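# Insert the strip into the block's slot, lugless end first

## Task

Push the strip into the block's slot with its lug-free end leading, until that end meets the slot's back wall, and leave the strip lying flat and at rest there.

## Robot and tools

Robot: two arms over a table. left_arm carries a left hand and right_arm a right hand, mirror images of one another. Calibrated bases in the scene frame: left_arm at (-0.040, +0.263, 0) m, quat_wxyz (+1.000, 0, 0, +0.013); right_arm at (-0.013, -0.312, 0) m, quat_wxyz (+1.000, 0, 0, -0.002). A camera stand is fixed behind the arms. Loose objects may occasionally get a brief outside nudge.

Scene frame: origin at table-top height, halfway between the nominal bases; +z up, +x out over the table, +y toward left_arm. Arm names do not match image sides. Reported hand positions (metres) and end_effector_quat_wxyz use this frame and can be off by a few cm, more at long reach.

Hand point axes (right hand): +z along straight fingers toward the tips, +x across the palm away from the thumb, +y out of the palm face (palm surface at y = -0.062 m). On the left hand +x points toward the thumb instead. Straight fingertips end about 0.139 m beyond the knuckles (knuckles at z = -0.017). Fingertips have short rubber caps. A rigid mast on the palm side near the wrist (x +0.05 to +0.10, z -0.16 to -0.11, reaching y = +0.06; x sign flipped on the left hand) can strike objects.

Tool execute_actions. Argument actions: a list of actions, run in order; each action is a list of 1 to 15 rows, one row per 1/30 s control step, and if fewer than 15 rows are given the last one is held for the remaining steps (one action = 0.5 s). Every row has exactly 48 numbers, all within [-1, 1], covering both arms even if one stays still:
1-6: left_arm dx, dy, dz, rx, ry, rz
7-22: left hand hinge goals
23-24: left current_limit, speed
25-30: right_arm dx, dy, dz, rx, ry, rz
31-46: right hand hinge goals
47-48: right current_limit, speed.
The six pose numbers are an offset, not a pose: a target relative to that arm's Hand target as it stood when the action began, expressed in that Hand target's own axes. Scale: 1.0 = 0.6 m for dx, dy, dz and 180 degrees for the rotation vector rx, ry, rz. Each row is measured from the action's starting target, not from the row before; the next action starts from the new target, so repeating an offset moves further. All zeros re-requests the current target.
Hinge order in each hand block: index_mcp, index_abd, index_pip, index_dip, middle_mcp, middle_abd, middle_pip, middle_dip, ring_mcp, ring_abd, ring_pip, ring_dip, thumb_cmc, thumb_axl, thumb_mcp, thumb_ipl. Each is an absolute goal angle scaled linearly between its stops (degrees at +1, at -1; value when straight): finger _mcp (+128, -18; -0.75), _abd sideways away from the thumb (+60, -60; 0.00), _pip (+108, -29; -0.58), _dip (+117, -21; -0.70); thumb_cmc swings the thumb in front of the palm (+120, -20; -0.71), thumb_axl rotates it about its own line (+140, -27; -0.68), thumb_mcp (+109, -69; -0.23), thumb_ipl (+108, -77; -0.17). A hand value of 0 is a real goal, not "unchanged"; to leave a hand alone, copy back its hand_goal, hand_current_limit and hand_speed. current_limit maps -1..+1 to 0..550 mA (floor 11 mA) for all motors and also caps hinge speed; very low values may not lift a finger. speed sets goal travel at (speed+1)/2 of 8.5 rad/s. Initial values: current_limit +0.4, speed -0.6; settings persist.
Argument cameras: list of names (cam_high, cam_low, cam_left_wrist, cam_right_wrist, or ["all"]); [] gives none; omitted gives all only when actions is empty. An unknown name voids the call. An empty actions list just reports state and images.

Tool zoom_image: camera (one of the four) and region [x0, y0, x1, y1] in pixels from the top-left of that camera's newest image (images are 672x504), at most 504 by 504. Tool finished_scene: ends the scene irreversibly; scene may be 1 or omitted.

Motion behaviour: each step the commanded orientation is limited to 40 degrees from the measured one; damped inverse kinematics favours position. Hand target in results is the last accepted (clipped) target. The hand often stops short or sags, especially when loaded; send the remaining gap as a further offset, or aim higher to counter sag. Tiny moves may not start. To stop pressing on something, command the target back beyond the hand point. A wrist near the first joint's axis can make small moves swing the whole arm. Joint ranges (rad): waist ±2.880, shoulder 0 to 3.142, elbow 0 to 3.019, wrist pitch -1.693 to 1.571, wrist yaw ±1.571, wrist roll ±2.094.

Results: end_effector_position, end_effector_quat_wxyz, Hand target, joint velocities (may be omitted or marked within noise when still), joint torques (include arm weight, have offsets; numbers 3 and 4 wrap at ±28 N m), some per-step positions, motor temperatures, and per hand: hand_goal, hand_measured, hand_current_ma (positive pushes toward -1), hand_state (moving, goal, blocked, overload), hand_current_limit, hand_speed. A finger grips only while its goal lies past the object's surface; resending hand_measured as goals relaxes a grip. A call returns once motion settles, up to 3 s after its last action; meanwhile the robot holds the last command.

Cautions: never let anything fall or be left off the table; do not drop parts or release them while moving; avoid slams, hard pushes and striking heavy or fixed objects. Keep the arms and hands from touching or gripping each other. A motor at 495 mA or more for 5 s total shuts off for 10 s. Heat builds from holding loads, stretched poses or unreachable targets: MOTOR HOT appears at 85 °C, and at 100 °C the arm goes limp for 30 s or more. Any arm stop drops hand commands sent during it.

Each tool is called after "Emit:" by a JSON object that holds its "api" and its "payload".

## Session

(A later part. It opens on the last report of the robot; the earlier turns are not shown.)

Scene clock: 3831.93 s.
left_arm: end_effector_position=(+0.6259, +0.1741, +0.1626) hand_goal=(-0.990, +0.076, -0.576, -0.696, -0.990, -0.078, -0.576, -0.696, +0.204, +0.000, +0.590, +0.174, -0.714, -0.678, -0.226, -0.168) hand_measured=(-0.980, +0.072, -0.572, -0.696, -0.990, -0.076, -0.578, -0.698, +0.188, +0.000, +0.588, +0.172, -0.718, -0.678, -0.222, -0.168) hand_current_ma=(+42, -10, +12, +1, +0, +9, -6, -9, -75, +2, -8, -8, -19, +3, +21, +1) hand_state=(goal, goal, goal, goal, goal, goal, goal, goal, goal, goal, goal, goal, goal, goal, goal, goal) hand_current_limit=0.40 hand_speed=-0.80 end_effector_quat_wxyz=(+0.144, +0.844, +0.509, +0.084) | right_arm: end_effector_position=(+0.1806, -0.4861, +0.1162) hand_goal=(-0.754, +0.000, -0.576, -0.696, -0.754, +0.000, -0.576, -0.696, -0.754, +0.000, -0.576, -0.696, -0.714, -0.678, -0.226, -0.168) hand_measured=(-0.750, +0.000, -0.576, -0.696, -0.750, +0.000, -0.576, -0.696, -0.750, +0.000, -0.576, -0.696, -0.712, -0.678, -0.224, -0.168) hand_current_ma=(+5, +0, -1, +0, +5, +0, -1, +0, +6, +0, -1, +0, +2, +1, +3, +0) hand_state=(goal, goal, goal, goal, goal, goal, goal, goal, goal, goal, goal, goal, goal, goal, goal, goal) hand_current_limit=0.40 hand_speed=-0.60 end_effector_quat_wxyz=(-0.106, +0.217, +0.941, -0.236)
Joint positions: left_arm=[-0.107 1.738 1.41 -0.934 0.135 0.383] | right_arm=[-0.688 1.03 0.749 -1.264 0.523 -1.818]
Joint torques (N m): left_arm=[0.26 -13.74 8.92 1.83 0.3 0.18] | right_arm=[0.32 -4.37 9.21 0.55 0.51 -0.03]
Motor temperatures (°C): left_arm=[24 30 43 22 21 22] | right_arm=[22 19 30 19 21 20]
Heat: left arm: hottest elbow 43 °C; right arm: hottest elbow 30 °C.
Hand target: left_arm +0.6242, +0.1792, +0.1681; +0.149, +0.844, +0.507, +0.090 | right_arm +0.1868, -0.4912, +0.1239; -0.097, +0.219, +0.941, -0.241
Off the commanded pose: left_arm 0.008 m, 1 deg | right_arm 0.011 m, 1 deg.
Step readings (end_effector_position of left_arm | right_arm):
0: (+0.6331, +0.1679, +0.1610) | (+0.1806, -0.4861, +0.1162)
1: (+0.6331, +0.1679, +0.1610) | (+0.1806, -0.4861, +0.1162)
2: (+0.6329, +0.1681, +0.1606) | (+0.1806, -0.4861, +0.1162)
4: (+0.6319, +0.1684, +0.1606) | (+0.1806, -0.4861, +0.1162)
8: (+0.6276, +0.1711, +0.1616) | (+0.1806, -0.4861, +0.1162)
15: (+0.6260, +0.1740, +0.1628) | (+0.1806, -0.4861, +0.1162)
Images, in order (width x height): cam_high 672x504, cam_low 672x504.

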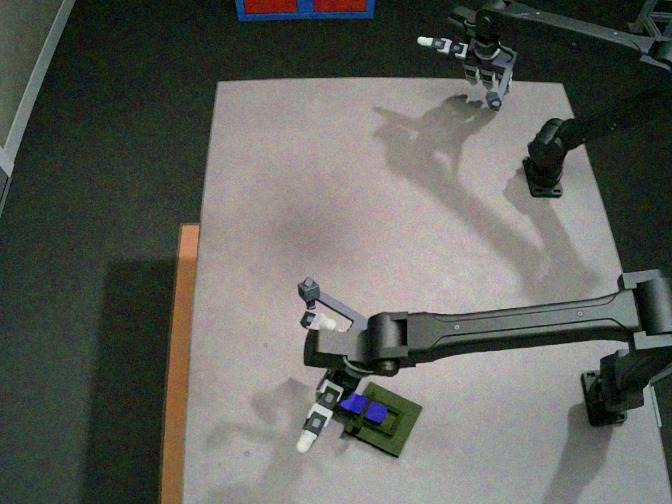

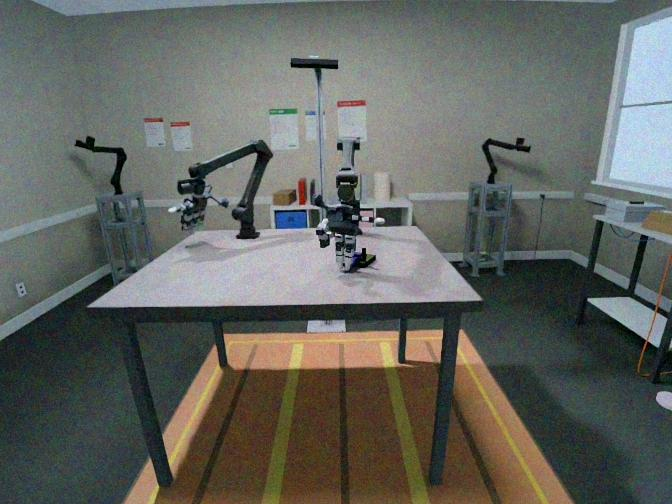

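Emit:
{"api": "execute_actions", "payload": {"actions": [[[0.001,-0.004,-0.0014,0,0,0,-0.98,0.077,-0.576,-0.696,-0.99,-0.077,-0.576,-0.696,0.205,0,0.59,0.174,-0.714,-0.678,-0.226,-0.168,0.4,-0.8,0,0,0,0,0,0,-0.754,0,-0.576,-0.696,-0.754,0,-0.576,-0.696,-0.754,0,-0.576,-0.696,-0.714,-0.678,-0.226,-0.168,0.4,-0.6],[0.001,-0.008,-0.0029,0,0,0,-0.975,0.077,-0.576,-0.696,-0.99,-0.077,-0.576,-0.696,0.205,0,0.59,0.174,-0.714,-0.678,-0.226,-0.168,0.4,-0.8,0,0,0,0,0,0,-0.754,0,-0.576,-0.696,-0.754,0,-0.576,-0.696,-0.754,0,-0.576,-0.696,-0.714,-0.678,-0.226,-0.168,0.4,-0.6],[0.001,-0.0125,-0.0045,0,0,0,-0.975,0.077,-0.576,-0.696,-0.99,-0.077,-0.576,-0.696,0.205,0,0.59,0.174,-0.714,-0.678,-0.226,-0.168,0.4,-0.8,0,0,0,0,0,0,-0.754,0,-0.576,-0.696,-0.754,0,-0.576,-0.696,-0.754,0,-0.576,-0.696,-0.714,-0.678,-0.226,-0.168,0.4,-0.6]]], "cameras": ["cam_high","cam_low"]}}

Emit:
{"api": "zoom_image", "payload": {"camera": "cam_high", "region": [310, 370, 410, 450]}}

Scene clock: 3877.27 s.
left_arm: end_effector_position=(+0.6193, +0.1777, +0.1632) hand_goal=(-0.976, +0.076, -0.576, -0.696, -0.990, -0.078, -0.576, -0.696, +0.204, +0.000, +0.590, +0.174, -0.714, -0.678, -0.226, -0.168) hand_measured=(-0.970, +0.072, -0.572, -0.696, -0.986, -0.076, -0.574, -0.698, +0.188, +0.000, +0.588, +0.172, -0.718, -0.678, -0.222, -0.168) hand_current_ma=(+23, -10, +12, +1, +20, +9, +4, -5, -75, +2, -8, -8, -19, +3, +21, +1) hand_state=(goal, goal, goal, goal, goal, goal, goal, goal, goal, goal, goal, goal, goal, goal, goal, goal) hand_current_limit=0.40 hand_speed=-0.80 end_effector_quat_wxyz=(+0.145, +0.845, +0.509, +0.084) | right_arm: end_effector_position=(+0.1806, -0.4861, +0.1162) hand_goal=(-0.754, +0.000, -0.576, -0.696, -0.754, +0.000, -0.576, -0.696, -0.754, +0.000, -0.576, -0.696, -0.714, -0.678, -0.226, -0.168) hand_measured=(-0.750, +0.000, -0.576, -0.696, -0.750, +0.000, -0.576, -0.696, -0.750, +0.000, -0.576, -0.696, -0.712, -0.678, -0.224, -0.168) hand_current_ma=(+5, +0, -1, +0, +5, +0, -1, +0, +6, +0, -1, +0, +2, +1, +3, +0) hand_state=(goal, goal, goal, goal, goal, goal, goal, goal, goal, goal, goal, goal, goal, goal, goal, goal) hand_current_limit=0.40 hand_speed=-0.60 end_effector_quat_wxyz=(-0.106, +0.217, +0.941, -0.236)
Joint positions: left_arm=[-0.101 1.721 1.387 -0.928 0.138 0.39] | right_arm=[-0.688 1.03 0.749 -1.264 0.523 -1.818]
Joint torques (N m): left_arm=[0.38 -13.51 8.85 1.72 0.27 0.16] | right_arm=[0.38 -4.37 9.21 0.55 0.51 -0.04]
Heat: left arm: hottest elbow 41 °C; right arm: hottest elbow 30 °C.
Hand target: left_arm +0.6174, +0.1833, +0.1679; +0.149, +0.844, +0.507, +0.090 | right_arm +0.1868, -0.4912, +0.1239; -0.097, +0.219, +0.941, -0.241
Off the commanded pose: left_arm 0.008 m, 1 deg | right_arm 0.011 m, 1 deg.
Step readings (end_effector_position of left_arm | right_arm):
0: (+0.6258, +0.1741, +0.1626) | (+0.1806, -0.4861, +0.1162)
1: (+0.6258, +0.1741, +0.1626) | (+0.1806, -0.4861, +0.1162)
2: (+0.6257, +0.1741, +0.1624) | (+0.1806, -0.4861, +0.1162)
4: (+0.6248, +0.1750, +0.1621) | (+0.1806, -0.4861, +0.1162)
8: (+0.6211, +0.1758, +0.1622) | (+0.1806, -0.4861, +0.1162)
15: (+0.6196, +0.1778, +0.1636) | (+0.1806, -0.4861, +0.1162)
Images, in order (width x height): cam_high 672x504, cam_low 672x504.

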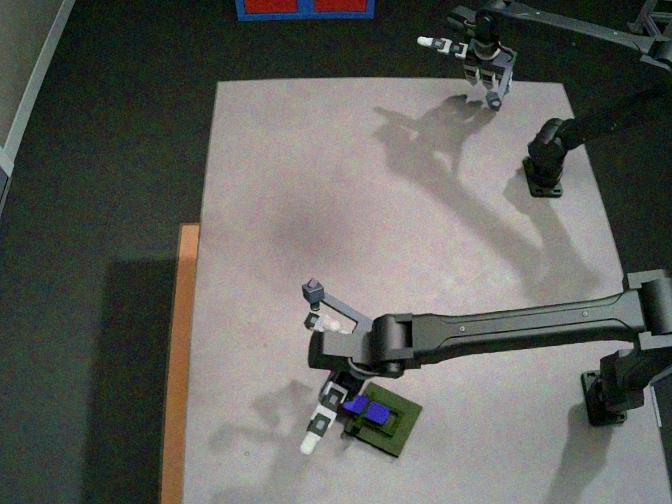

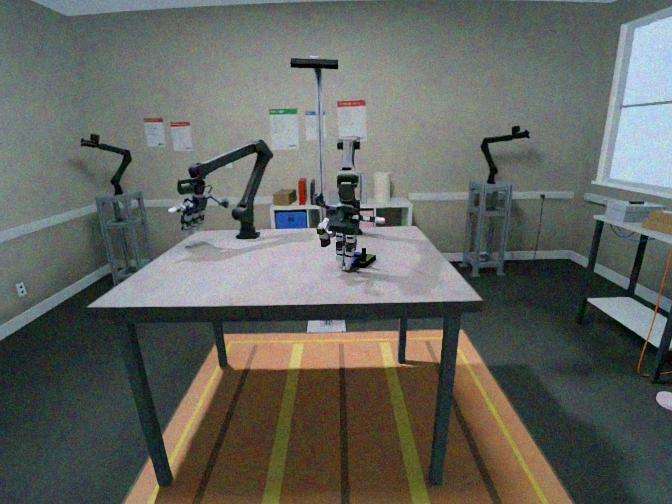

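Scaled by 5.040.

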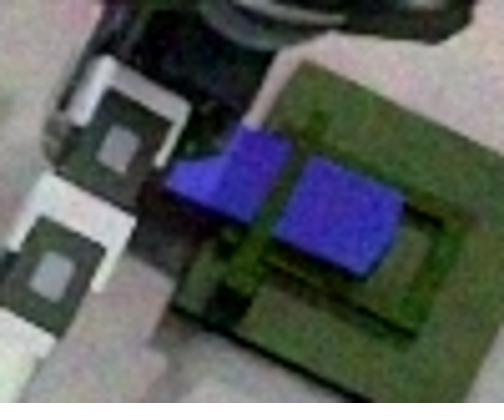

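Emit:
{"api": "execute_actions", "payload": {"actions": [[[0.001,-0.004,-0.0014,0,0,0,-0.975,0.077,-0.576,-0.696,-0.99,-0.077,-0.576,-0.696,0.205,0,0.59,0.174,-0.714,-0.678,-0.226,-0.168,0.4,-0.8,0,0,0,0,0,0,-0.754,0,-0.576,-0.696,-0.754,0,-0.576,-0.696,-0.754,0,-0.576,-0.696,-0.714,-0.678,-0.226,-0.168,0.4,-0.6],[0.001,-0.008,-0.0029,0,0,0,-0.975,0.077,-0.576,-0.696,-0.99,-0.077,-0.576,-0.696,0.205,0,0.59,0.174,-0.714,-0.678,-0.226,-0.168,0.4,-0.8,0,0,0,0,0,0,-0.754,0,-0.576,-0.696,-0.754,0,-0.576,-0.696,-0.754,0,-0.576,-0.696,-0.714,-0.678,-0.226,-0.168,0.4,-0.6],[0.001,-0.0125,-0.0045,0,0,0,-0.975,0.077,-0.576,-0.696,-0.99,-0.077,-0.576,-0.696,0.205,0,0.59,0.174,-0.714,-0.678,-0.226,-0.168,0.4,-0.8,0,0,0,0,0,0,-0.754,0,-0.576,-0.696,-0.754,0,-0.576,-0.696,-0.754,0,-0.576,-0.696,-0.714,-0.678,-0.226,-0.168,0.4,-0.6]]], "cameras": ["cam_high","cam_low"]}}

Emit:
{"api": "zoom_image", "payload": {"camera": "cam_high", "region": [310, 370, 410, 450]}}

Emit:
{"api": "zoom_image", "payload": {"camera": "cam_low", "region": [324, 236, 380, 280]}}

Scene clock: 3901.70 s.
left_arm: end_effector_position=(+0.6130, +0.1821, +0.1646) hand_goal=(-0.976, +0.076, -0.576, -0.696, -0.990, -0.078, -0.576, -0.696, +0.204, +0.000, +0.590, +0.174, -0.714, -0.678, -0.226, -0.168) hand_measured=(-0.968, +0.072, -0.572, -0.696, -0.982, -0.076, -0.574, -0.696, +0.188, +0.000, +0.588, +0.172, -0.718, -0.678, -0.222, -0.168) hand_current_ma=(+30, -10, +15, +2, +29, +8, +9, -3, -75, +2, -8, -8, -19, +3, +21, +1) hand_state=(goal, goal, goal, goal, goal, goal, goal, goal, goal, goal, goal, goal, goal, goal, goal, goal) hand_current_limit=0.40 hand_speed=-0.80 end_effector_quat_wxyz=(+0.146, +0.844, +0.508, +0.085) | right_arm: end_effector_position=(+0.1806, -0.4861, +0.1162) hand_goal=(-0.754, +0.000, -0.576, -0.696, -0.754, +0.000, -0.576, -0.696, -0.754, +0.000, -0.576, -0.696, -0.714, -0.678, -0.226, -0.168) hand_measured=(-0.750, +0.000, -0.576, -0.696, -0.750, +0.000, -0.576, -0.696, -0.750, +0.000, -0.576, -0.696, -0.712, -0.678, -0.224, -0.168) hand_current_ma=(+5, +0, -1, +0, +5, +0, -1, +0, +6, +0, -1, +0, +2, +1, +3, +0) hand_state=(goal, goal, goal, goal, goal, goal, goal, goal, goal, goal, goal, goal, goal, goal, goal, goal) hand_current_limit=0.40 hand_speed=-0.60 end_effector_quat_wxyz=(-0.106, +0.217, +0.941, -0.236)
Joint positions: left_arm=[-0.093 1.703 1.365 -0.923 0.14 0.397] | right_arm=[-0.688 1.03 0.749 -1.264 0.523 -1.818]
Joint torques (N m): left_arm=[0.32 -13.22 8.77 1.68 0.26 0.19] | right_arm=[0.38 -4.42 9.21 0.55 0.51 -0.05]
Heat: left arm: hottest elbow 41 °C; right arm: hottest elbow 30 °C.
Hand target: left_arm +0.6106, +0.1877, +0.1679; +0.149, +0.844, +0.507, +0.090 | right_arm +0.1868, -0.4912, +0.1239; -0.097, +0.219, +0.941, -0.241
Off the commanded pose: left_arm 0.007 m, 1 deg | right_arm 0.011 m, 1 deg.
Step readings (end_effector_position of left_arm | right_arm):
0: (+0.6193, +0.1777, +0.1632) | (+0.1806, -0.4861, +0.1162)
1: (+0.6193, +0.1777, +0.1632) | (+0.1806, -0.4861, +0.1162)
2: (+0.6193, +0.1776, +0.1635) | (+0.1806, -0.4861, +0.1162)
4: (+0.6184, +0.1780, +0.1630) | (+0.1806, -0.4861, +0.1162)
8: (+0.6147, +0.1797, +0.1635) | (+0.1806, -0.4861, +0.1162)
15: (+0.6133, +0.1822, +0.1650) | (+0.1806, -0.4861, +0.1162)
Images, in order (width x height): cam_high 672x504, cam_low 672x504.

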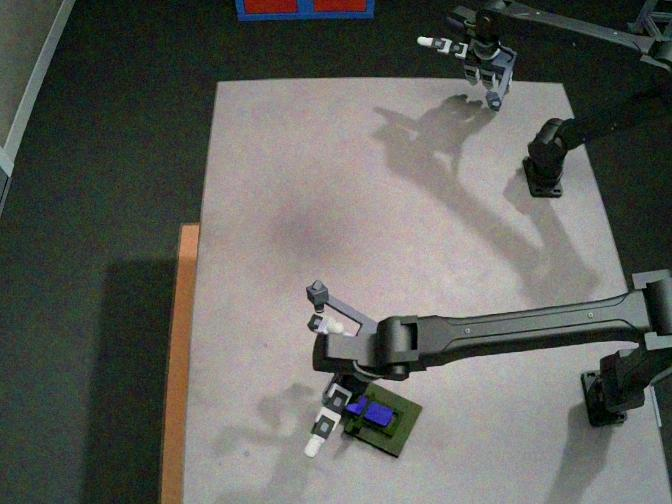

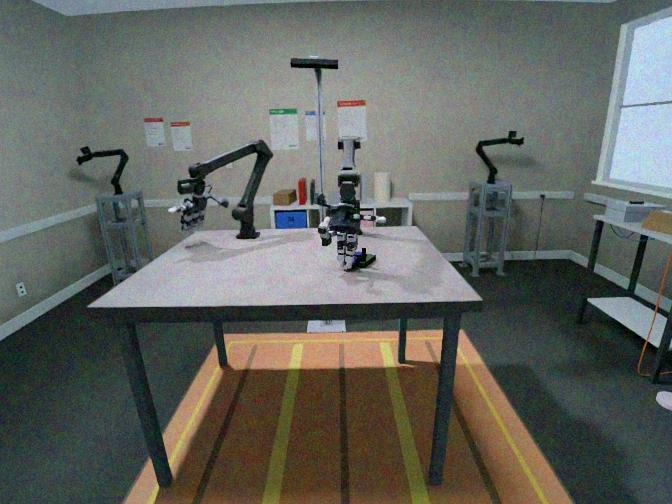

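Scaled by 5.040.

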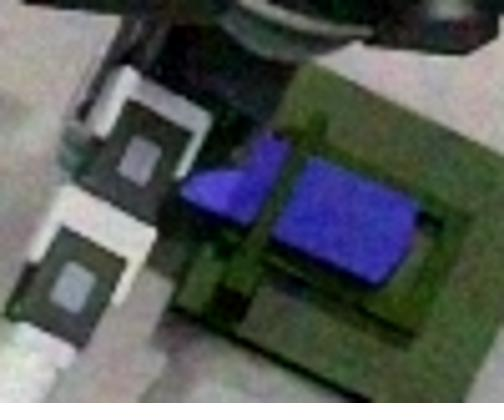

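Scaled by 9.000.

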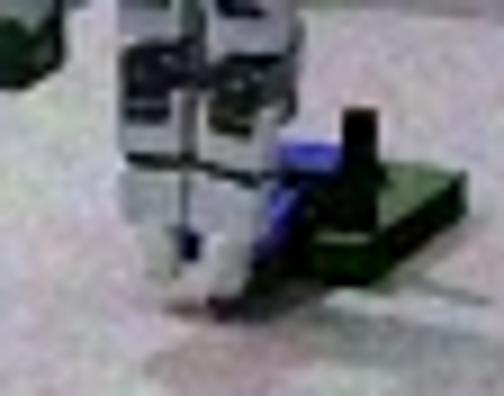

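Emit:
{"api": "execute_actions", "payload": {"actions": [[[0.001,-0.004,-0.0014,0,0,0,-0.975,0.077,-0.576,-0.696,-0.99,-0.077,-0.576,-0.696,0.205,0,0.59,0.174,-0.714,-0.678,-0.226,-0.168,0.4,-0.8,0,0,0,0,0,0,-0.754,0,-0.576,-0.696,-0.754,0,-0.576,-0.696,-0.754,0,-0.576,-0.696,-0.714,-0.678,-0.226,-0.168,0.4,-0.6],[0.001,-0.008,-0.0024,0,0,0,-0.975,0.077,-0.576,-0.696,-0.99,-0.077,-0.576,-0.696,0.205,0,0.59,0.174,-0.714,-0.678,-0.226,-0.168,0.4,-0.8,0,0,0,0,0,0,-0.754,0,-0.576,-0.696,-0.754,0,-0.576,-0.696,-0.754,0,-0.576,-0.696,-0.714,-0.678,-0.226,-0.168,0.4,-0.6],[0.001,-0.0125,-0.0035,0,0,0,-0.975,0.077,-0.576,-0.696,-0.99,-0.077,-0.576,-0.696,0.205,0,0.59,0.174,-0.714,-0.678,-0.226,-0.168,0.4,-0.8,0,0,0,0,0,0,-0.754,0,-0.576,-0.696,-0.754,0,-0.576,-0.696,-0.754,0,-0.576,-0.696,-0.714,-0.678,-0.226,-0.168,0.4,-0.6]]], "cameras": ["cam_high","cam_low"]}}

Emit:
{"api": "zoom_image", "payload": {"camera": "cam_high", "region": [310, 370, 410, 450]}}

Emit:
{"api": "zoom_image", "payload": {"camera": "cam_low", "region": [324, 236, 380, 280]}}

Scene clock: 3937.87 s.
left_arm: end_effector_position=(+0.6068, +0.1860, +0.1654) hand_goal=(-0.976, +0.076, -0.576, -0.696, -0.990, -0.078, -0.576, -0.696, +0.204, +0.000, +0.590, +0.174, -0.714, -0.678, -0.226, -0.168) hand_measured=(-0.968, +0.072, -0.572, -0.696, -0.982, -0.076, -0.572, -0.696, +0.188, +0.000, +0.588, +0.172, -0.718, -0.678, -0.222, -0.168) hand_current_ma=(+36, -10, +17, +2, +36, +8, +12, -1, -75, +2, -8, -8, -19, +3, +21, +1) hand_state=(goal, goal, goal, goal, goal, goal, goal, goal, goal, goal, goal, goal, goal, goal, goal, goal) hand_current_limit=0.40 hand_speed=-0.80 end_effector_quat_wxyz=(+0.147, +0.844, +0.508, +0.086) | right_arm: end_effector_position=(+0.1806, -0.4861, +0.1162) hand_goal=(-0.754, +0.000, -0.576, -0.696, -0.754, +0.000, -0.576, -0.696, -0.754, +0.000, -0.576, -0.696, -0.714, -0.678, -0.226, -0.168) hand_measured=(-0.750, +0.000, -0.576, -0.696, -0.750, +0.000, -0.576, -0.696, -0.750, +0.000, -0.576, -0.696, -0.712, -0.678, -0.224, -0.168) hand_current_ma=(+5, +0, -1, +0, +5, +0, -1, +0, +6, +0, -1, +0, +2, +1, +3, +0) hand_state=(goal, goal, goal, goal, goal, goal, goal, goal, goal, goal, goal, goal, goal, goal, goal, goal) hand_current_limit=0.40 hand_speed=-0.60 end_effector_quat_wxyz=(-0.106, +0.217, +0.941, -0.236)
Joint positions: left_arm=[-0.086 1.685 1.344 -0.917 0.143 0.404] | right_arm=[-0.688 1.03 0.749 -1.264 0.523 -1.818]
Joint torques (N m): left_arm=[0.21 -12.81 8.64 1.7 0.27 0.17] | right_arm=[0.38 -4.42 9.2 0.55 0.51 -0.04]
Heat: left arm: hottest elbow 41 °C; right arm: hottest elbow 30 °C.
Hand target: left_arm +0.6040, +0.1918, +0.1672; +0.149, +0.844, +0.507, +0.090 | right_arm +0.1868, -0.4912, +0.1239; -0.097, +0.219, +0.941, -0.241
Off the commanded pose: left_arm 0.007 m, 1 deg | right_arm 0.011 m, 1 deg.
Step readings (end_effector_position of left_arm | right_arm):
0: (+0.6130, +0.1821, +0.1646) | (+0.1806, -0.4861, +0.1162)
1: (+0.6130, +0.1821, +0.1646) | (+0.1806, -0.4861, +0.1162)
2: (+0.6130, +0.1821, +0.1646) | (+0.1806, -0.4861, +0.1162)
4: (+0.6121, +0.1821, +0.1642) | (+0.1806, -0.4861, +0.1162)
8: (+0.6083, +0.1838, +0.1641) | (+0.1806, -0.4861, +0.1162)
15: (+0.6069, +0.1860, +0.1656) | (+0.1806, -0.4861, +0.1162)
Images, in order (width x height): cam_high 672x504, cam_low 672x504.

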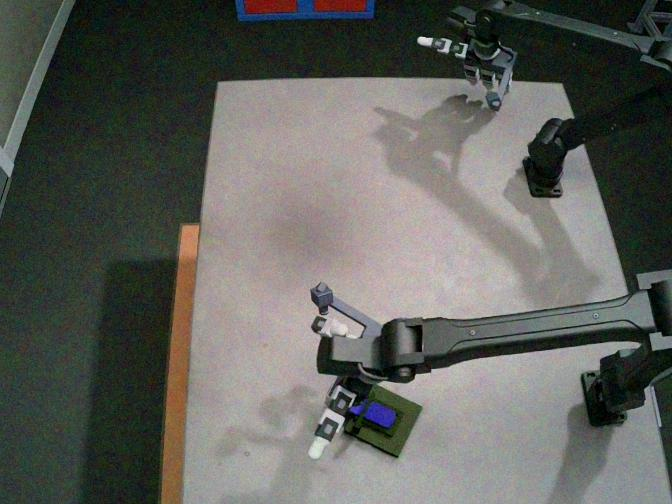

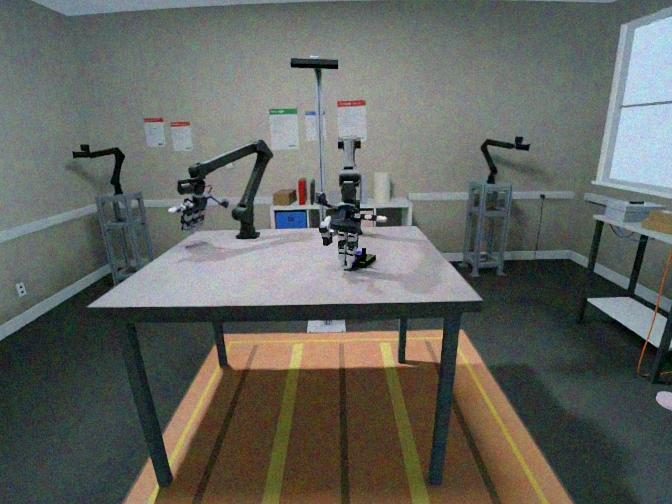

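Scaled by 5.040.

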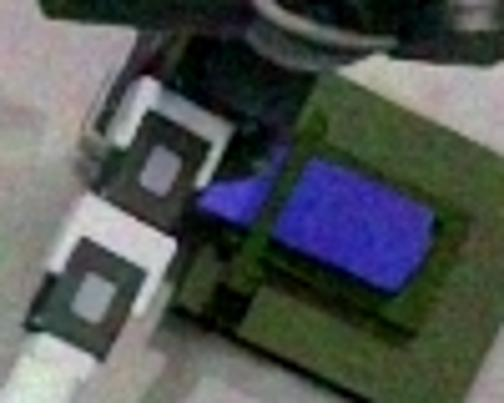

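Scaled by 9.000.

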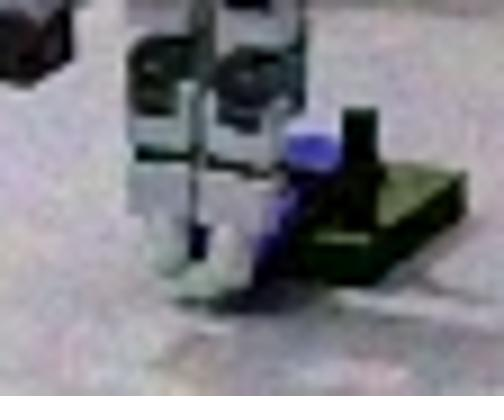

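Emit:
{"api": "execute_actions", "payload": {"actions": [[[0.001,-0.003,-0.001,0,0,0,-0.975,0.077,-0.576,-0.696,-0.99,-0.077,-0.576,-0.696,0.205,0,0.59,0.174,-0.714,-0.678,-0.226,-0.168,0.4,-0.8,0,0,0,0,0,0,-0.754,0,-0.576,-0.696,-0.754,0,-0.576,-0.696,-0.754,0,-0.576,-0.696,-0.714,-0.678,-0.226,-0.168,0.4,-0.6],[0.001,-0.006,-0.0018,0,0,0,-0.975,0.077,-0.576,-0.696,-0.99,-0.077,-0.576,-0.696,0.205,0,0.59,0.174,-0.714,-0.678,-0.226,-0.168,0.4,-0.8,0,0,0,0,0,0,-0.754,0,-0.576,-0.696,-0.754,0,-0.576,-0.696,-0.754,0,-0.576,-0.696,-0.714,-0.678,-0.226,-0.168,0.4,-0.6],[0.001,-0.0095,-0.0025,0,0,0,-0.975,0.077,-0.576,-0.696,-0.99,-0.077,-0.576,-0.696,0.205,0,0.59,0.174,-0.714,-0.678,-0.226,-0.168,0.4,-0.8,0,0,0,0,0,0,-0.754,0,-0.576,-0.696,-0.754,0,-0.576,-0.696,-0.754,0,-0.576,-0.696,-0.714,-0.678,-0.226,-0.168,0.4,-0.6]]], "cameras": ["cam_high","cam_low"]}}

Emit:
{"api": "zoom_image", "payload": {"camera": "cam_high", "region": [310, 370, 410, 450]}}

Emit:
{"api": "zoom_image", "payload": {"camera": "cam_low", "region": [324, 236, 380, 280]}}

Scene clock: 3959.60 s.
left_arm: end_effector_position=(+0.6019, +0.1889, +0.1648) hand_goal=(-0.976, +0.076, -0.576, -0.696, -0.990, -0.078, -0.576, -0.696, +0.204, +0.000, +0.590, +0.174, -0.714, -0.678, -0.226, -0.168) hand_measured=(-0.968, +0.072, -0.572, -0.696, -0.982, -0.076, -0.572, -0.696, +0.188, +0.000, +0.588, +0.172, -0.718, -0.678, -0.222, -0.168) hand_current_ma=(+36, -10, +17, +2, +36, +8, +12, -1, -75, +2, -8, -8, -19, +3, +21, +1) hand_state=(goal, goal, goal, goal, goal, goal, goal, goal, goal, goal, goal, goal, goal, goal, goal, goal) hand_current_limit=0.40 hand_speed=-0.80 end_effector_quat_wxyz=(+0.147, +0.845, +0.508, +0.086) | right_arm: end_effector_position=(+0.1806, -0.4861, +0.1162) hand_goal=(-0.754, +0.000, -0.576, -0.696, -0.754, +0.000, -0.576, -0.696, -0.754, +0.000, -0.576, -0.696, -0.714, -0.678, -0.226, -0.168) hand_measured=(-0.750, +0.000, -0.576, -0.696, -0.750, +0.000, -0.576, -0.696, -0.750, +0.000, -0.576, -0.696, -0.712, -0.678, -0.224, -0.168) hand_current_ma=(+5, +0, -1, +0, +5, +0, -1, +0, +6, +0, -1, +0, +2, +1, +3, +0) hand_state=(goal, goal, goal, goal, goal, goal, goal, goal, goal, goal, goal, goal, goal, goal, goal, goal) hand_current_limit=0.40 hand_speed=-0.60 end_effector_quat_wxyz=(-0.106, +0.217, +0.941, -0.236)
Joint positions: left_arm=[-0.081 1.674 1.327 -0.913 0.145 0.41] | right_arm=[-0.688 1.03 0.749 -1.264 0.523 -1.818]
Joint torques (N m): left_arm=[0.32 -12.69 8.65 1.73 0.24 0.15] | right_arm=[0.38 -4.37 9.2 0.54 0.52 -0.04]
Heat: left arm: hottest elbow 41 °C; right arm: hottest elbow 30 °C.
Hand target: left_arm +0.5990, +0.1950, +0.1668; +0.149, +0.844, +0.507, +0.090 | right_arm +0.1868, -0.4912, +0.1239; -0.097, +0.219, +0.941, -0.241
Off the commanded pose: left_arm 0.007 m, 1 deg | right_arm 0.011 m, 1 deg.
Step readings (end_effector_position of left_arm | right_arm):
0: (+0.6068, +0.1859, +0.1654) | (+0.1806, -0.4861, +0.1162)
1: (+0.6068, +0.1859, +0.1654) | (+0.1806, -0.4861, +0.1162)
2: (+0.6068, +0.1859, +0.1656) | (+0.1806, -0.4861, +0.1162)
4: (+0.6063, +0.1860, +0.1655) | (+0.1806, -0.4861, +0.1162)
8: (+0.6030, +0.1876, +0.1643) | (+0.1806, -0.4861, +0.1162)
15: (+0.6019, +0.1889, +0.1648) | (+0.1806, -0.4861, +0.1162)
Images, in order (width x height): cam_high 672x504, cam_low 672x504.

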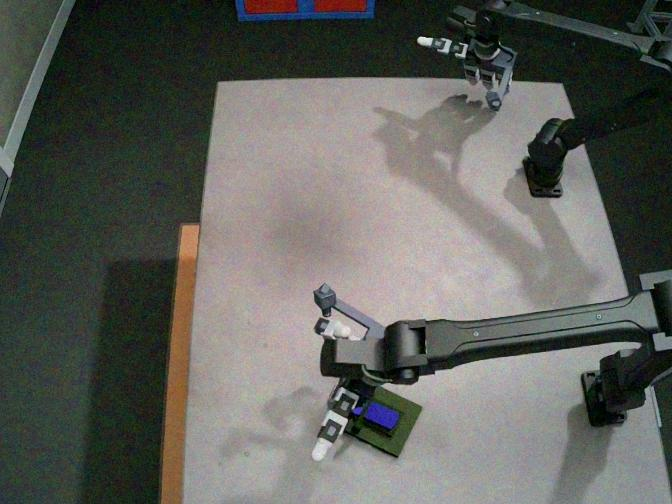

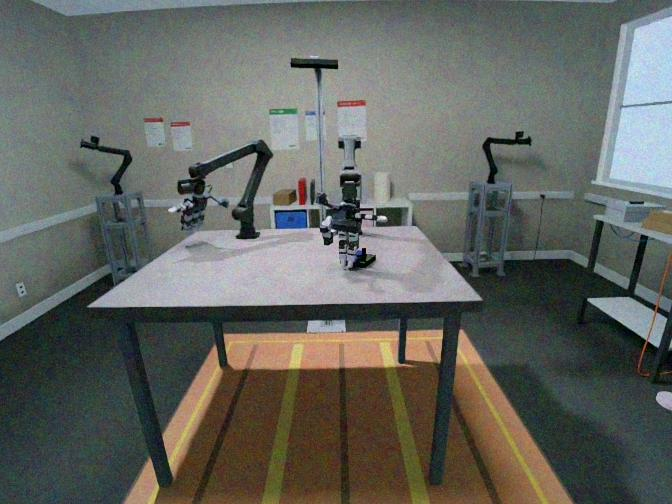

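Scaled by 5.040.

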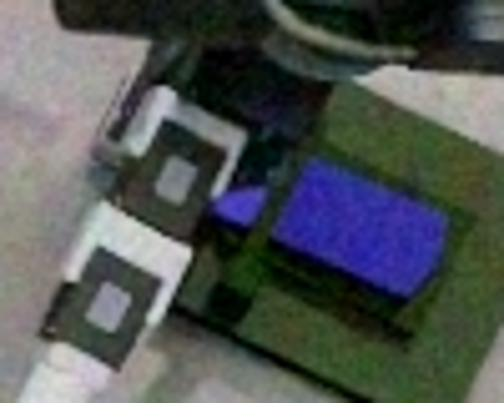

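Scaled by 9.000.

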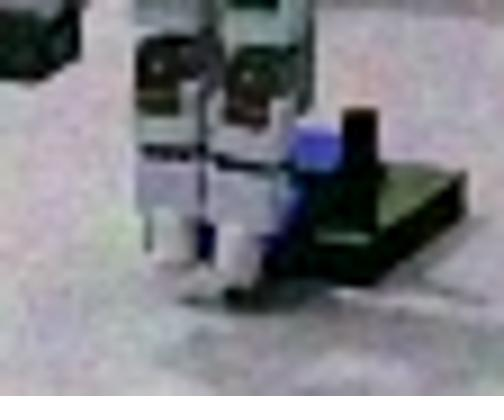

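Emit:
{"api": "execute_actions", "payload": {"actions": [[[0.001,-0.003,-0.001,0,0,0,-0.975,0.077,-0.576,-0.696,-0.99,-0.077,-0.576,-0.696,0.205,0,0.59,0.174,-0.714,-0.678,-0.226,-0.168,0.4,-0.8,0,0,0,0,0,0,-0.754,0,-0.576,-0.696,-0.754,0,-0.576,-0.696,-0.754,0,-0.576,-0.696,-0.714,-0.678,-0.226,-0.168,0.4,-0.6],[0.001,-0.005,-0.0018,0,0,0,-0.975,0.077,-0.576,-0.696,-0.99,-0.077,-0.576,-0.696,0.205,0,0.59,0.174,-0.714,-0.678,-0.226,-0.168,0.4,-0.8,0,0,0,0,0,0,-0.754,0,-0.576,-0.696,-0.754,0,-0.576,-0.696,-0.754,0,-0.576,-0.696,-0.714,-0.678,-0.226,-0.168,0.4,-0.6],[0.001,-0.0075,-0.0025,0,0,0,-0.975,0.077,-0.576,-0.696,-0.99,-0.077,-0.576,-0.696,0.205,0,0.59,0.174,-0.714,-0.678,-0.226,-0.168,0.4,-0.8,0,0,0,0,0,0,-0.754,0,-0.576,-0.696,-0.754,0,-0.576,-0.696,-0.754,0,-0.576,-0.696,-0.714,-0.678,-0.226,-0.168,0.4,-0.6]]], "cameras": ["cam_high","cam_low"]}}

Emit:
{"api": "zoom_image", "payload": {"camera": "cam_high", "region": [310, 370, 410, 450]}}

Scene clock: 3986.10 s.
left_arm: end_effector_position=(+0.5982, +0.1912, +0.1651) hand_goal=(-0.976, +0.076, -0.576, -0.696, -0.990, -0.078, -0.576, -0.696, +0.204, +0.000, +0.590, +0.174, -0.714, -0.678, -0.226, -0.168) hand_measured=(-0.968, +0.072, -0.572, -0.696, -0.982, -0.076, -0.572, -0.696, +0.188, +0.000, +0.588, +0.172, -0.718, -0.678, -0.222, -0.168) hand_current_ma=(+34, -10, +16, +2, +36, +8, +12, -1, -75, +2, -8, -8, -19, +3, +21, +1) hand_state=(goal, goal, goal, goal, goal, goal, goal, goal, goal, goal, goal, goal, goal, goal, goal, goal) hand_current_limit=0.40 hand_speed=-0.80 end_effector_quat_wxyz=(+0.148, +0.845, +0.508, +0.086) | right_arm: end_effector_position=(+0.1806, -0.4861, +0.1162) hand_goal=(-0.754, +0.000, -0.576, -0.696, -0.754, +0.000, -0.576, -0.696, -0.754, +0.000, -0.576, -0.696, -0.714, -0.678, -0.226, -0.168) hand_measured=(-0.750, +0.000, -0.576, -0.696, -0.750, +0.000, -0.576, -0.696, -0.750, +0.000, -0.576, -0.696, -0.712, -0.678, -0.224, -0.168) hand_current_ma=(+5, +0, -1, +0, +5, +0, -1, +0, +6, +0, -1, +0, +2, +1, +3, +0) hand_state=(goal, goal, goal, goal, goal, goal, goal, goal, goal, goal, goal, goal, goal, goal, goal, goal) hand_current_limit=0.40 hand_speed=-0.60 end_effector_quat_wxyz=(-0.106, +0.217, +0.941, -0.236)
Joint positions: left_arm=[-0.076 1.664 1.315 -0.91 0.148 0.414] | right_arm=[-0.688 1.03 0.749 -1.264 0.523 -1.818]
Joint torques (N m): left_arm=[0.5 -12.51 8.68 1.74 0.22 0.17] | right_arm=[0.38 -4.42 9.2 0.54 0.51 -0.04]
Heat: left arm: hottest elbow 41 °C; right arm: hottest elbow 30 °C.
Hand target: left_arm +0.5952, +0.1978, +0.1668; +0.149, +0.844, +0.507, +0.090 | right_arm +0.1868, -0.4912, +0.1239; -0.097, +0.219, +0.941, -0.241
Off the commanded pose: left_arm 0.007 m, 1 deg | right_arm 0.011 m, 1 deg.
Step readings (end_effector_position of left_arm | right_arm):
0: (+0.6019, +0.1888, +0.1648) | (+0.1806, -0.4861, +0.1162)
1: (+0.6019, +0.1888, +0.1648) | (+0.1806, -0.4861, +0.1162)
2: (+0.6019, +0.1888, +0.1648) | (+0.1806, -0.4861, +0.1162)
4: (+0.6015, +0.1889, +0.1648) | (+0.1806, -0.4861, +0.1162)
8: (+0.5992, +0.1901, +0.1649) | (+0.1806, -0.4861, +0.1162)
15: (+0.5982, +0.1912, +0.1651) | (+0.1806, -0.4861, +0.1162)
Images, in order (width x height): cam_high 672x504, cam_low 672x504.

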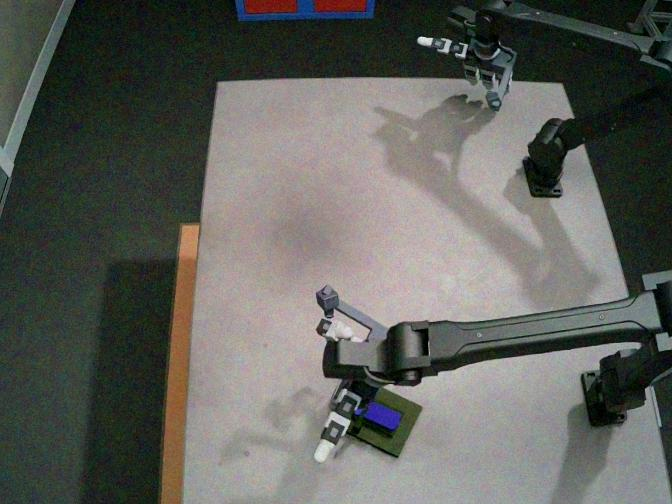

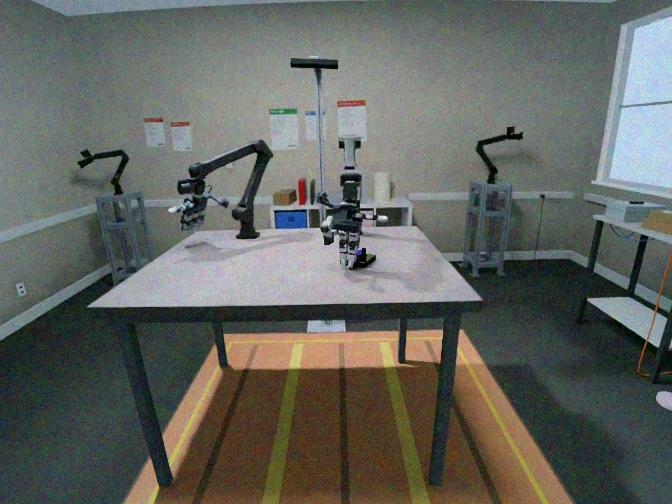

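Scaled by 5.040.

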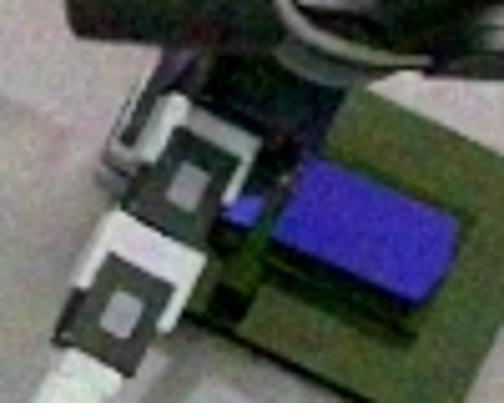

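Emit:
{"api": "execute_actions", "payload": {"actions": [[[0.001,-0.003,-0.001,0,0,0,-0.975,0.077,-0.576,-0.696,-0.99,-0.077,-0.576,-0.696,0.205,0,0.59,0.174,-0.714,-0.678,-0.226,-0.168,0.4,-0.8,0,0,0,0,0,0,-0.754,0,-0.576,-0.696,-0.754,0,-0.576,-0.696,-0.754,0,-0.576,-0.696,-0.714,-0.678,-0.226,-0.168,0.4,-0.6],[0.001,-0.0055,-0.0018,0,0,0,-0.975,0.077,-0.576,-0.696,-0.99,-0.077,-0.576,-0.696,0.205,0,0.59,0.174,-0.714,-0.678,-0.226,-0.168,0.4,-0.8,0,0,0,0,0,0,-0.754,0,-0.576,-0.696,-0.754,0,-0.576,-0.696,-0.754,0,-0.576,-0.696,-0.714,-0.678,-0.226,-0.168,0.4,-0.6]]], "cameras": ["cam_high","cam_low"]}}

Emit:
{"api": "zoom_image", "payload": {"camera": "cam_high", "region": [330, 380, 410, 440]}}

Emit:
{"api": "zoom_image", "payload": {"camera": "cam_low", "region": [324, 236, 380, 280]}}

Scene clock: 4018.30 s.
left_arm: end_effector_position=(+0.5954, +0.1929, +0.1651) hand_goal=(-0.976, +0.076, -0.576, -0.696, -0.990, -0.078, -0.576, -0.696, +0.204, +0.000, +0.590, +0.174, -0.714, -0.678, -0.226, -0.168) hand_measured=(-0.968, +0.072, -0.572, -0.696, -0.982, -0.076, -0.572, -0.696, +0.188, +0.000, +0.588, +0.172, -0.718, -0.678, -0.222, -0.168) hand_current_ma=(+33, -10, +16, +2, +36, +8, +12, -1, -75, +2, -8, -8, -19, +3, +21, +1) hand_state=(goal, goal, goal, goal, goal, goal, goal, goal, goal, goal, goal, goal, goal, goal, goal, goal) hand_current_limit=0.40 hand_speed=-0.80 end_effector_quat_wxyz=(+0.148, +0.845, +0.507, +0.086) | right_arm: end_effector_position=(+0.1806, -0.4861, +0.1162) hand_goal=(-0.754, +0.000, -0.576, -0.696, -0.754, +0.000, -0.576, -0.696, -0.754, +0.000, -0.576, -0.696, -0.714, -0.678, -0.226, -0.168) hand_measured=(-0.750, +0.000, -0.576, -0.696, -0.750, +0.000, -0.576, -0.696, -0.750, +0.000, -0.576, -0.696, -0.712, -0.678, -0.224, -0.168) hand_current_ma=(+5, +0, -1, +0, +5, +0, -1, +0, +6, +0, -1, +0, +2, +1, +3, +0) hand_state=(goal, goal, goal, goal, goal, goal, goal, goal, goal, goal, goal, goal, goal, goal, goal, goal) hand_current_limit=0.40 hand_speed=-0.60 end_effector_quat_wxyz=(-0.106, +0.217, +0.941, -0.236)
Joint positions: left_arm=[-0.073 1.657 1.306 -0.909 0.15 0.418] | right_arm=[-0.688 1.03 0.749 -1.264 0.523 -1.818]
Joint torques (N m): left_arm=[0.5 -12.69 8.59 1.72 0.21 0.16] | right_arm=[0.38 -4.37 9.21 0.55 0.51 -0.05]
Heat: left arm: hottest elbow 40 °C; right arm: hottest elbow 30 °C.
Hand target: left_arm +0.5925, +0.2000, +0.1667; +0.149, +0.844, +0.507, +0.090 | right_arm +0.1868, -0.4912, +0.1239; -0.097, +0.219, +0.941, -0.241
Off the commanded pose: left_arm 0.008 m, 1 deg | right_arm 0.011 m, 1 deg.
Step readings (end_effector_position of left_arm | right_arm):
0: (+0.5982, +0.1912, +0.1651) | (+0.1806, -0.4861, +0.1162)
1: (+0.5982, +0.1912, +0.1651) | (+0.1806, -0.4861, +0.1162)
2: (+0.5982, +0.1912, +0.1651) | (+0.1806, -0.4861, +0.1162)
4: (+0.5978, +0.1912, +0.1649) | (+0.1806, -0.4861, +0.1162)
8: (+0.5960, +0.1924, +0.1649) | (+0.1806, -0.4861, +0.1162)
15: (+0.5954, +0.1929, +0.1651) | (+0.1806, -0.4861, +0.1162)
Images, in order (width x height): cam_high 672x504, cam_low 672x504.

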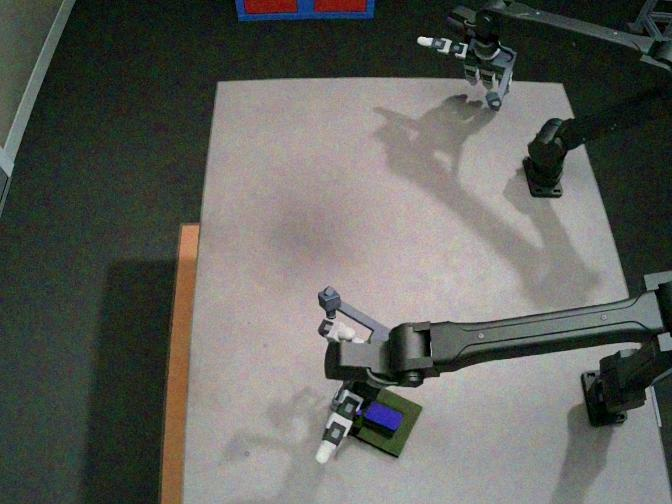

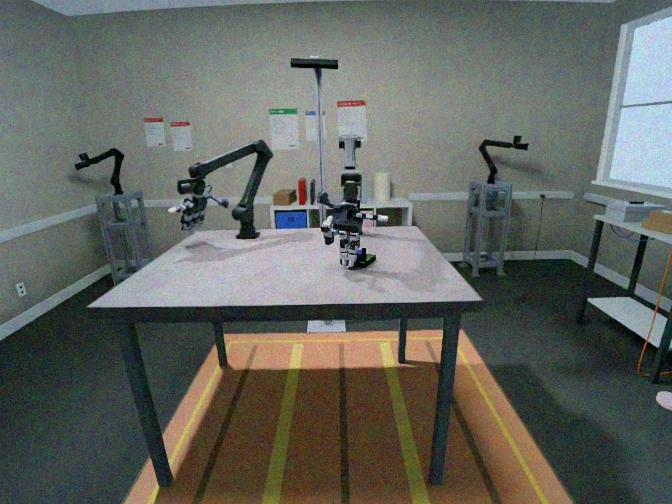

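Scaled by 6.300.

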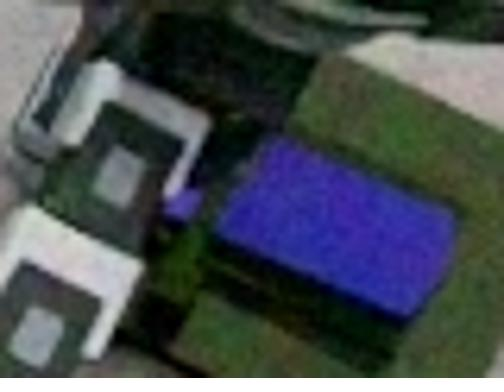

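Scaled by 9.000.

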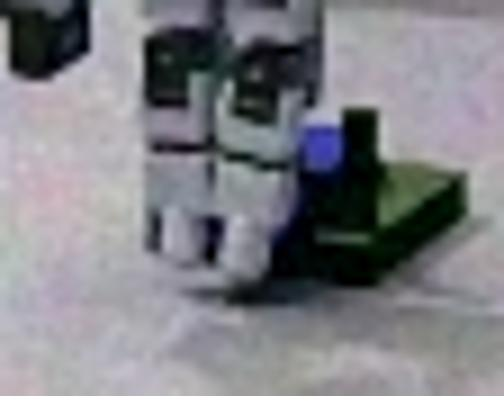

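Emit:
{"api": "zoom_image", "payload": {"camera": "cam_high", "region": [370, 395, 420, 445]}}

Emit:
{"api": "zoom_image", "payload": {"camera": "cam_high", "region": [310, 370, 440, 470]}}

Emit:
{"api": "zoom_image", "payload": {"camera": "cam_low", "region": [340, 240, 384, 274]}}

Scaled by 10.080.

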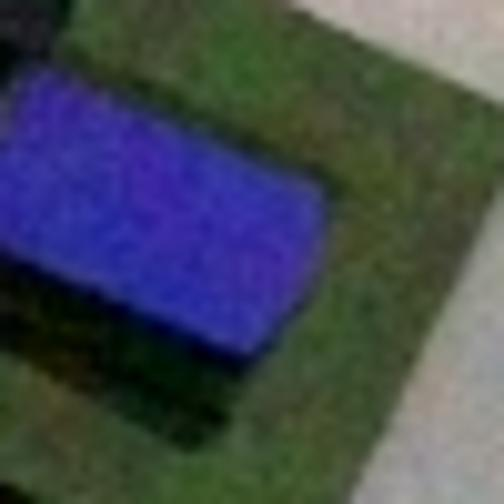

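Scaled by 3.877.

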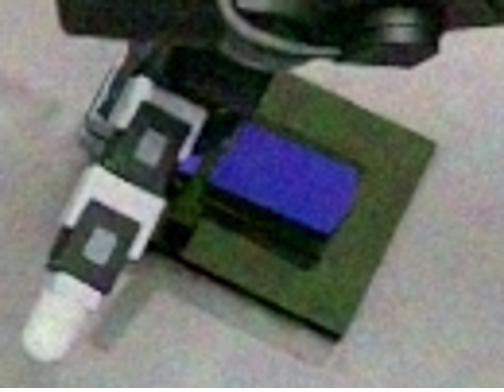

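Scaled by 11.455.

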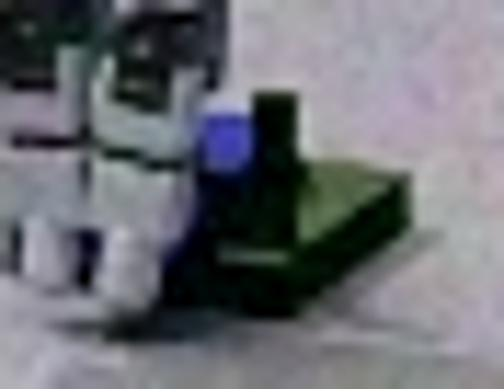

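Emit:
{"api": "execute_actions", "payload": {"actions": [[[0.001,-0.003,-0.001,0,0,0,-0.975,0.077,-0.576,-0.696,-0.99,-0.077,-0.576,-0.696,0.205,0,0.59,0.174,-0.714,-0.678,-0.226,-0.168,0.4,-0.8,0,0,0,0,0,0,-0.754,0,-0.576,-0.696,-0.754,0,-0.576,-0.696,-0.754,0,-0.576,-0.696,-0.714,-0.678,-0.226,-0.168,0.4,-0.6],[0.001,-0.0055,-0.0018,0,0,0,-0.975,0.077,-0.576,-0.696,-0.99,-0.077,-0.576,-0.696,0.205,0,0.59,0.174,-0.714,-0.678,-0.226,-0.168,0.4,-0.8,0,0,0,0,0,0,-0.754,0,-0.576,-0.696,-0.754,0,-0.576,-0.696,-0.754,0,-0.576,-0.696,-0.714,-0.678,-0.226,-0.168,0.4,-0.6]]], "cameras": ["cam_high","cam_low"]}}

Emit:
{"api": "zoom_image", "payload": {"camera": "cam_high", "region": [370, 395, 420, 445]}}

Scene clock: 4115.87 s.
left_arm: end_effector_position=(+0.5926, +0.1946, +0.1649) hand_goal=(-0.976, +0.076, -0.576, -0.696, -0.990, -0.078, -0.576, -0.696, +0.204, +0.000, +0.590, +0.174, -0.714, -0.678, -0.226, -0.168) hand_measured=(-0.968, +0.072, -0.572, -0.696, -0.982, -0.076, -0.572, -0.696, +0.188, +0.000, +0.588, +0.172, -0.718, -0.678, -0.222, -0.168) hand_current_ma=(+30, -10, +15, +2, +36, +8, +12, -1, -75, +2, -8, -8, -19, +3, +21, +1) hand_state=(goal, goal, goal, goal, goal, goal, goal, goal, goal, goal, goal, goal, goal, goal, goal, goal) hand_current_limit=0.40 hand_speed=-0.80 end_effector_quat_wxyz=(+0.148, +0.845, +0.507, +0.085) | right_arm: end_effector_position=(+0.1806, -0.4861, +0.1162) hand_goal=(-0.754, +0.000, -0.576, -0.696, -0.754, +0.000, -0.576, -0.696, -0.754, +0.000, -0.576, -0.696, -0.714, -0.678, -0.226, -0.168) hand_measured=(-0.750, +0.000, -0.576, -0.696, -0.750, +0.000, -0.576, -0.696, -0.750, +0.000, -0.576, -0.696, -0.712, -0.678, -0.224, -0.168) hand_current_ma=(+5, +0, -1, +0, +5, +0, -1, +0, +6, +0, -1, +0, +2, +1, +3, +0) hand_state=(goal, goal, goal, goal, goal, goal, goal, goal, goal, goal, goal, goal, goal, goal, goal, goal) hand_current_limit=0.40 hand_speed=-0.60 end_effector_quat_wxyz=(-0.106, +0.217, +0.941, -0.236)
Joint positions: left_arm=[-0.069 1.65 1.297 -0.907 0.151 0.422] | right_arm=[-0.688 1.03 0.749 -1.264 0.523 -1.818]
Joint torques (N m): left_arm=[0.67 -12.34 8.57 1.69 0.2 0.17] | right_arm=[0.38 -4.37 9.21 0.57 0.51 -0.04]
Heat: left arm: hottest elbow 41 °C; right arm: hottest elbow 30 °C.
Hand target: left_arm +0.5896, +0.2020, +0.1665; +0.149, +0.844, +0.507, +0.090 | right_arm +0.1868, -0.4912, +0.1239; -0.097, +0.219, +0.941, -0.241
Off the commanded pose: left_arm 0.008 m, 1 deg | right_arm 0.011 m, 1 deg.
Step readings (end_effector_position of left_arm | right_arm):
0: (+0.5954, +0.1929, +0.1651) | (+0.1806, -0.4861, +0.1162)
1: (+0.5954, +0.1929, +0.1651) | (+0.1806, -0.4861, +0.1162)
2: (+0.5954, +0.1929, +0.1651) | (+0.1806, -0.4861, +0.1162)
4: (+0.5949, +0.1930, +0.1647) | (+0.1806, -0.4861, +0.1162)
8: (+0.5931, +0.1943, +0.1648) | (+0.1806, -0.4861, +0.1162)
15: (+0.5926, +0.1946, +0.1649) | (+0.1806, -0.4861, +0.1162)
Images, in order (width x height): cam_high 672x504, cam_low 672x504.

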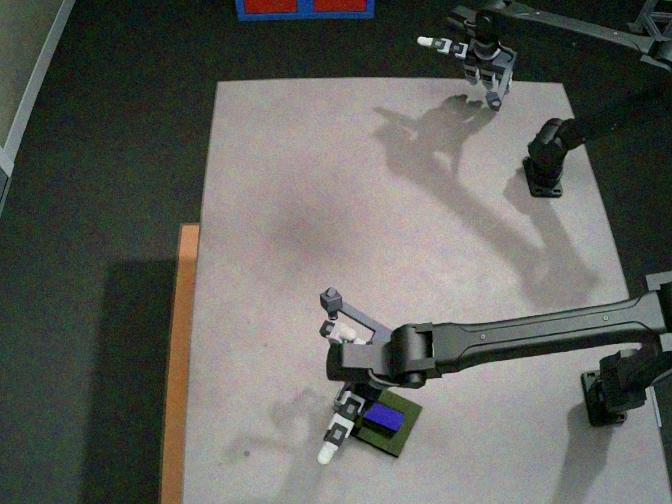

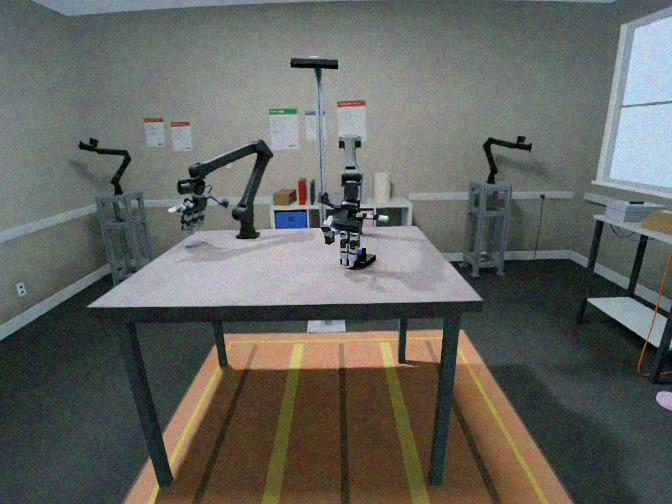

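Scaled by 10.080.

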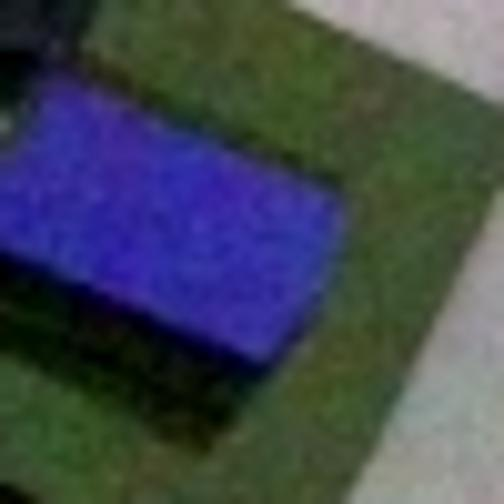

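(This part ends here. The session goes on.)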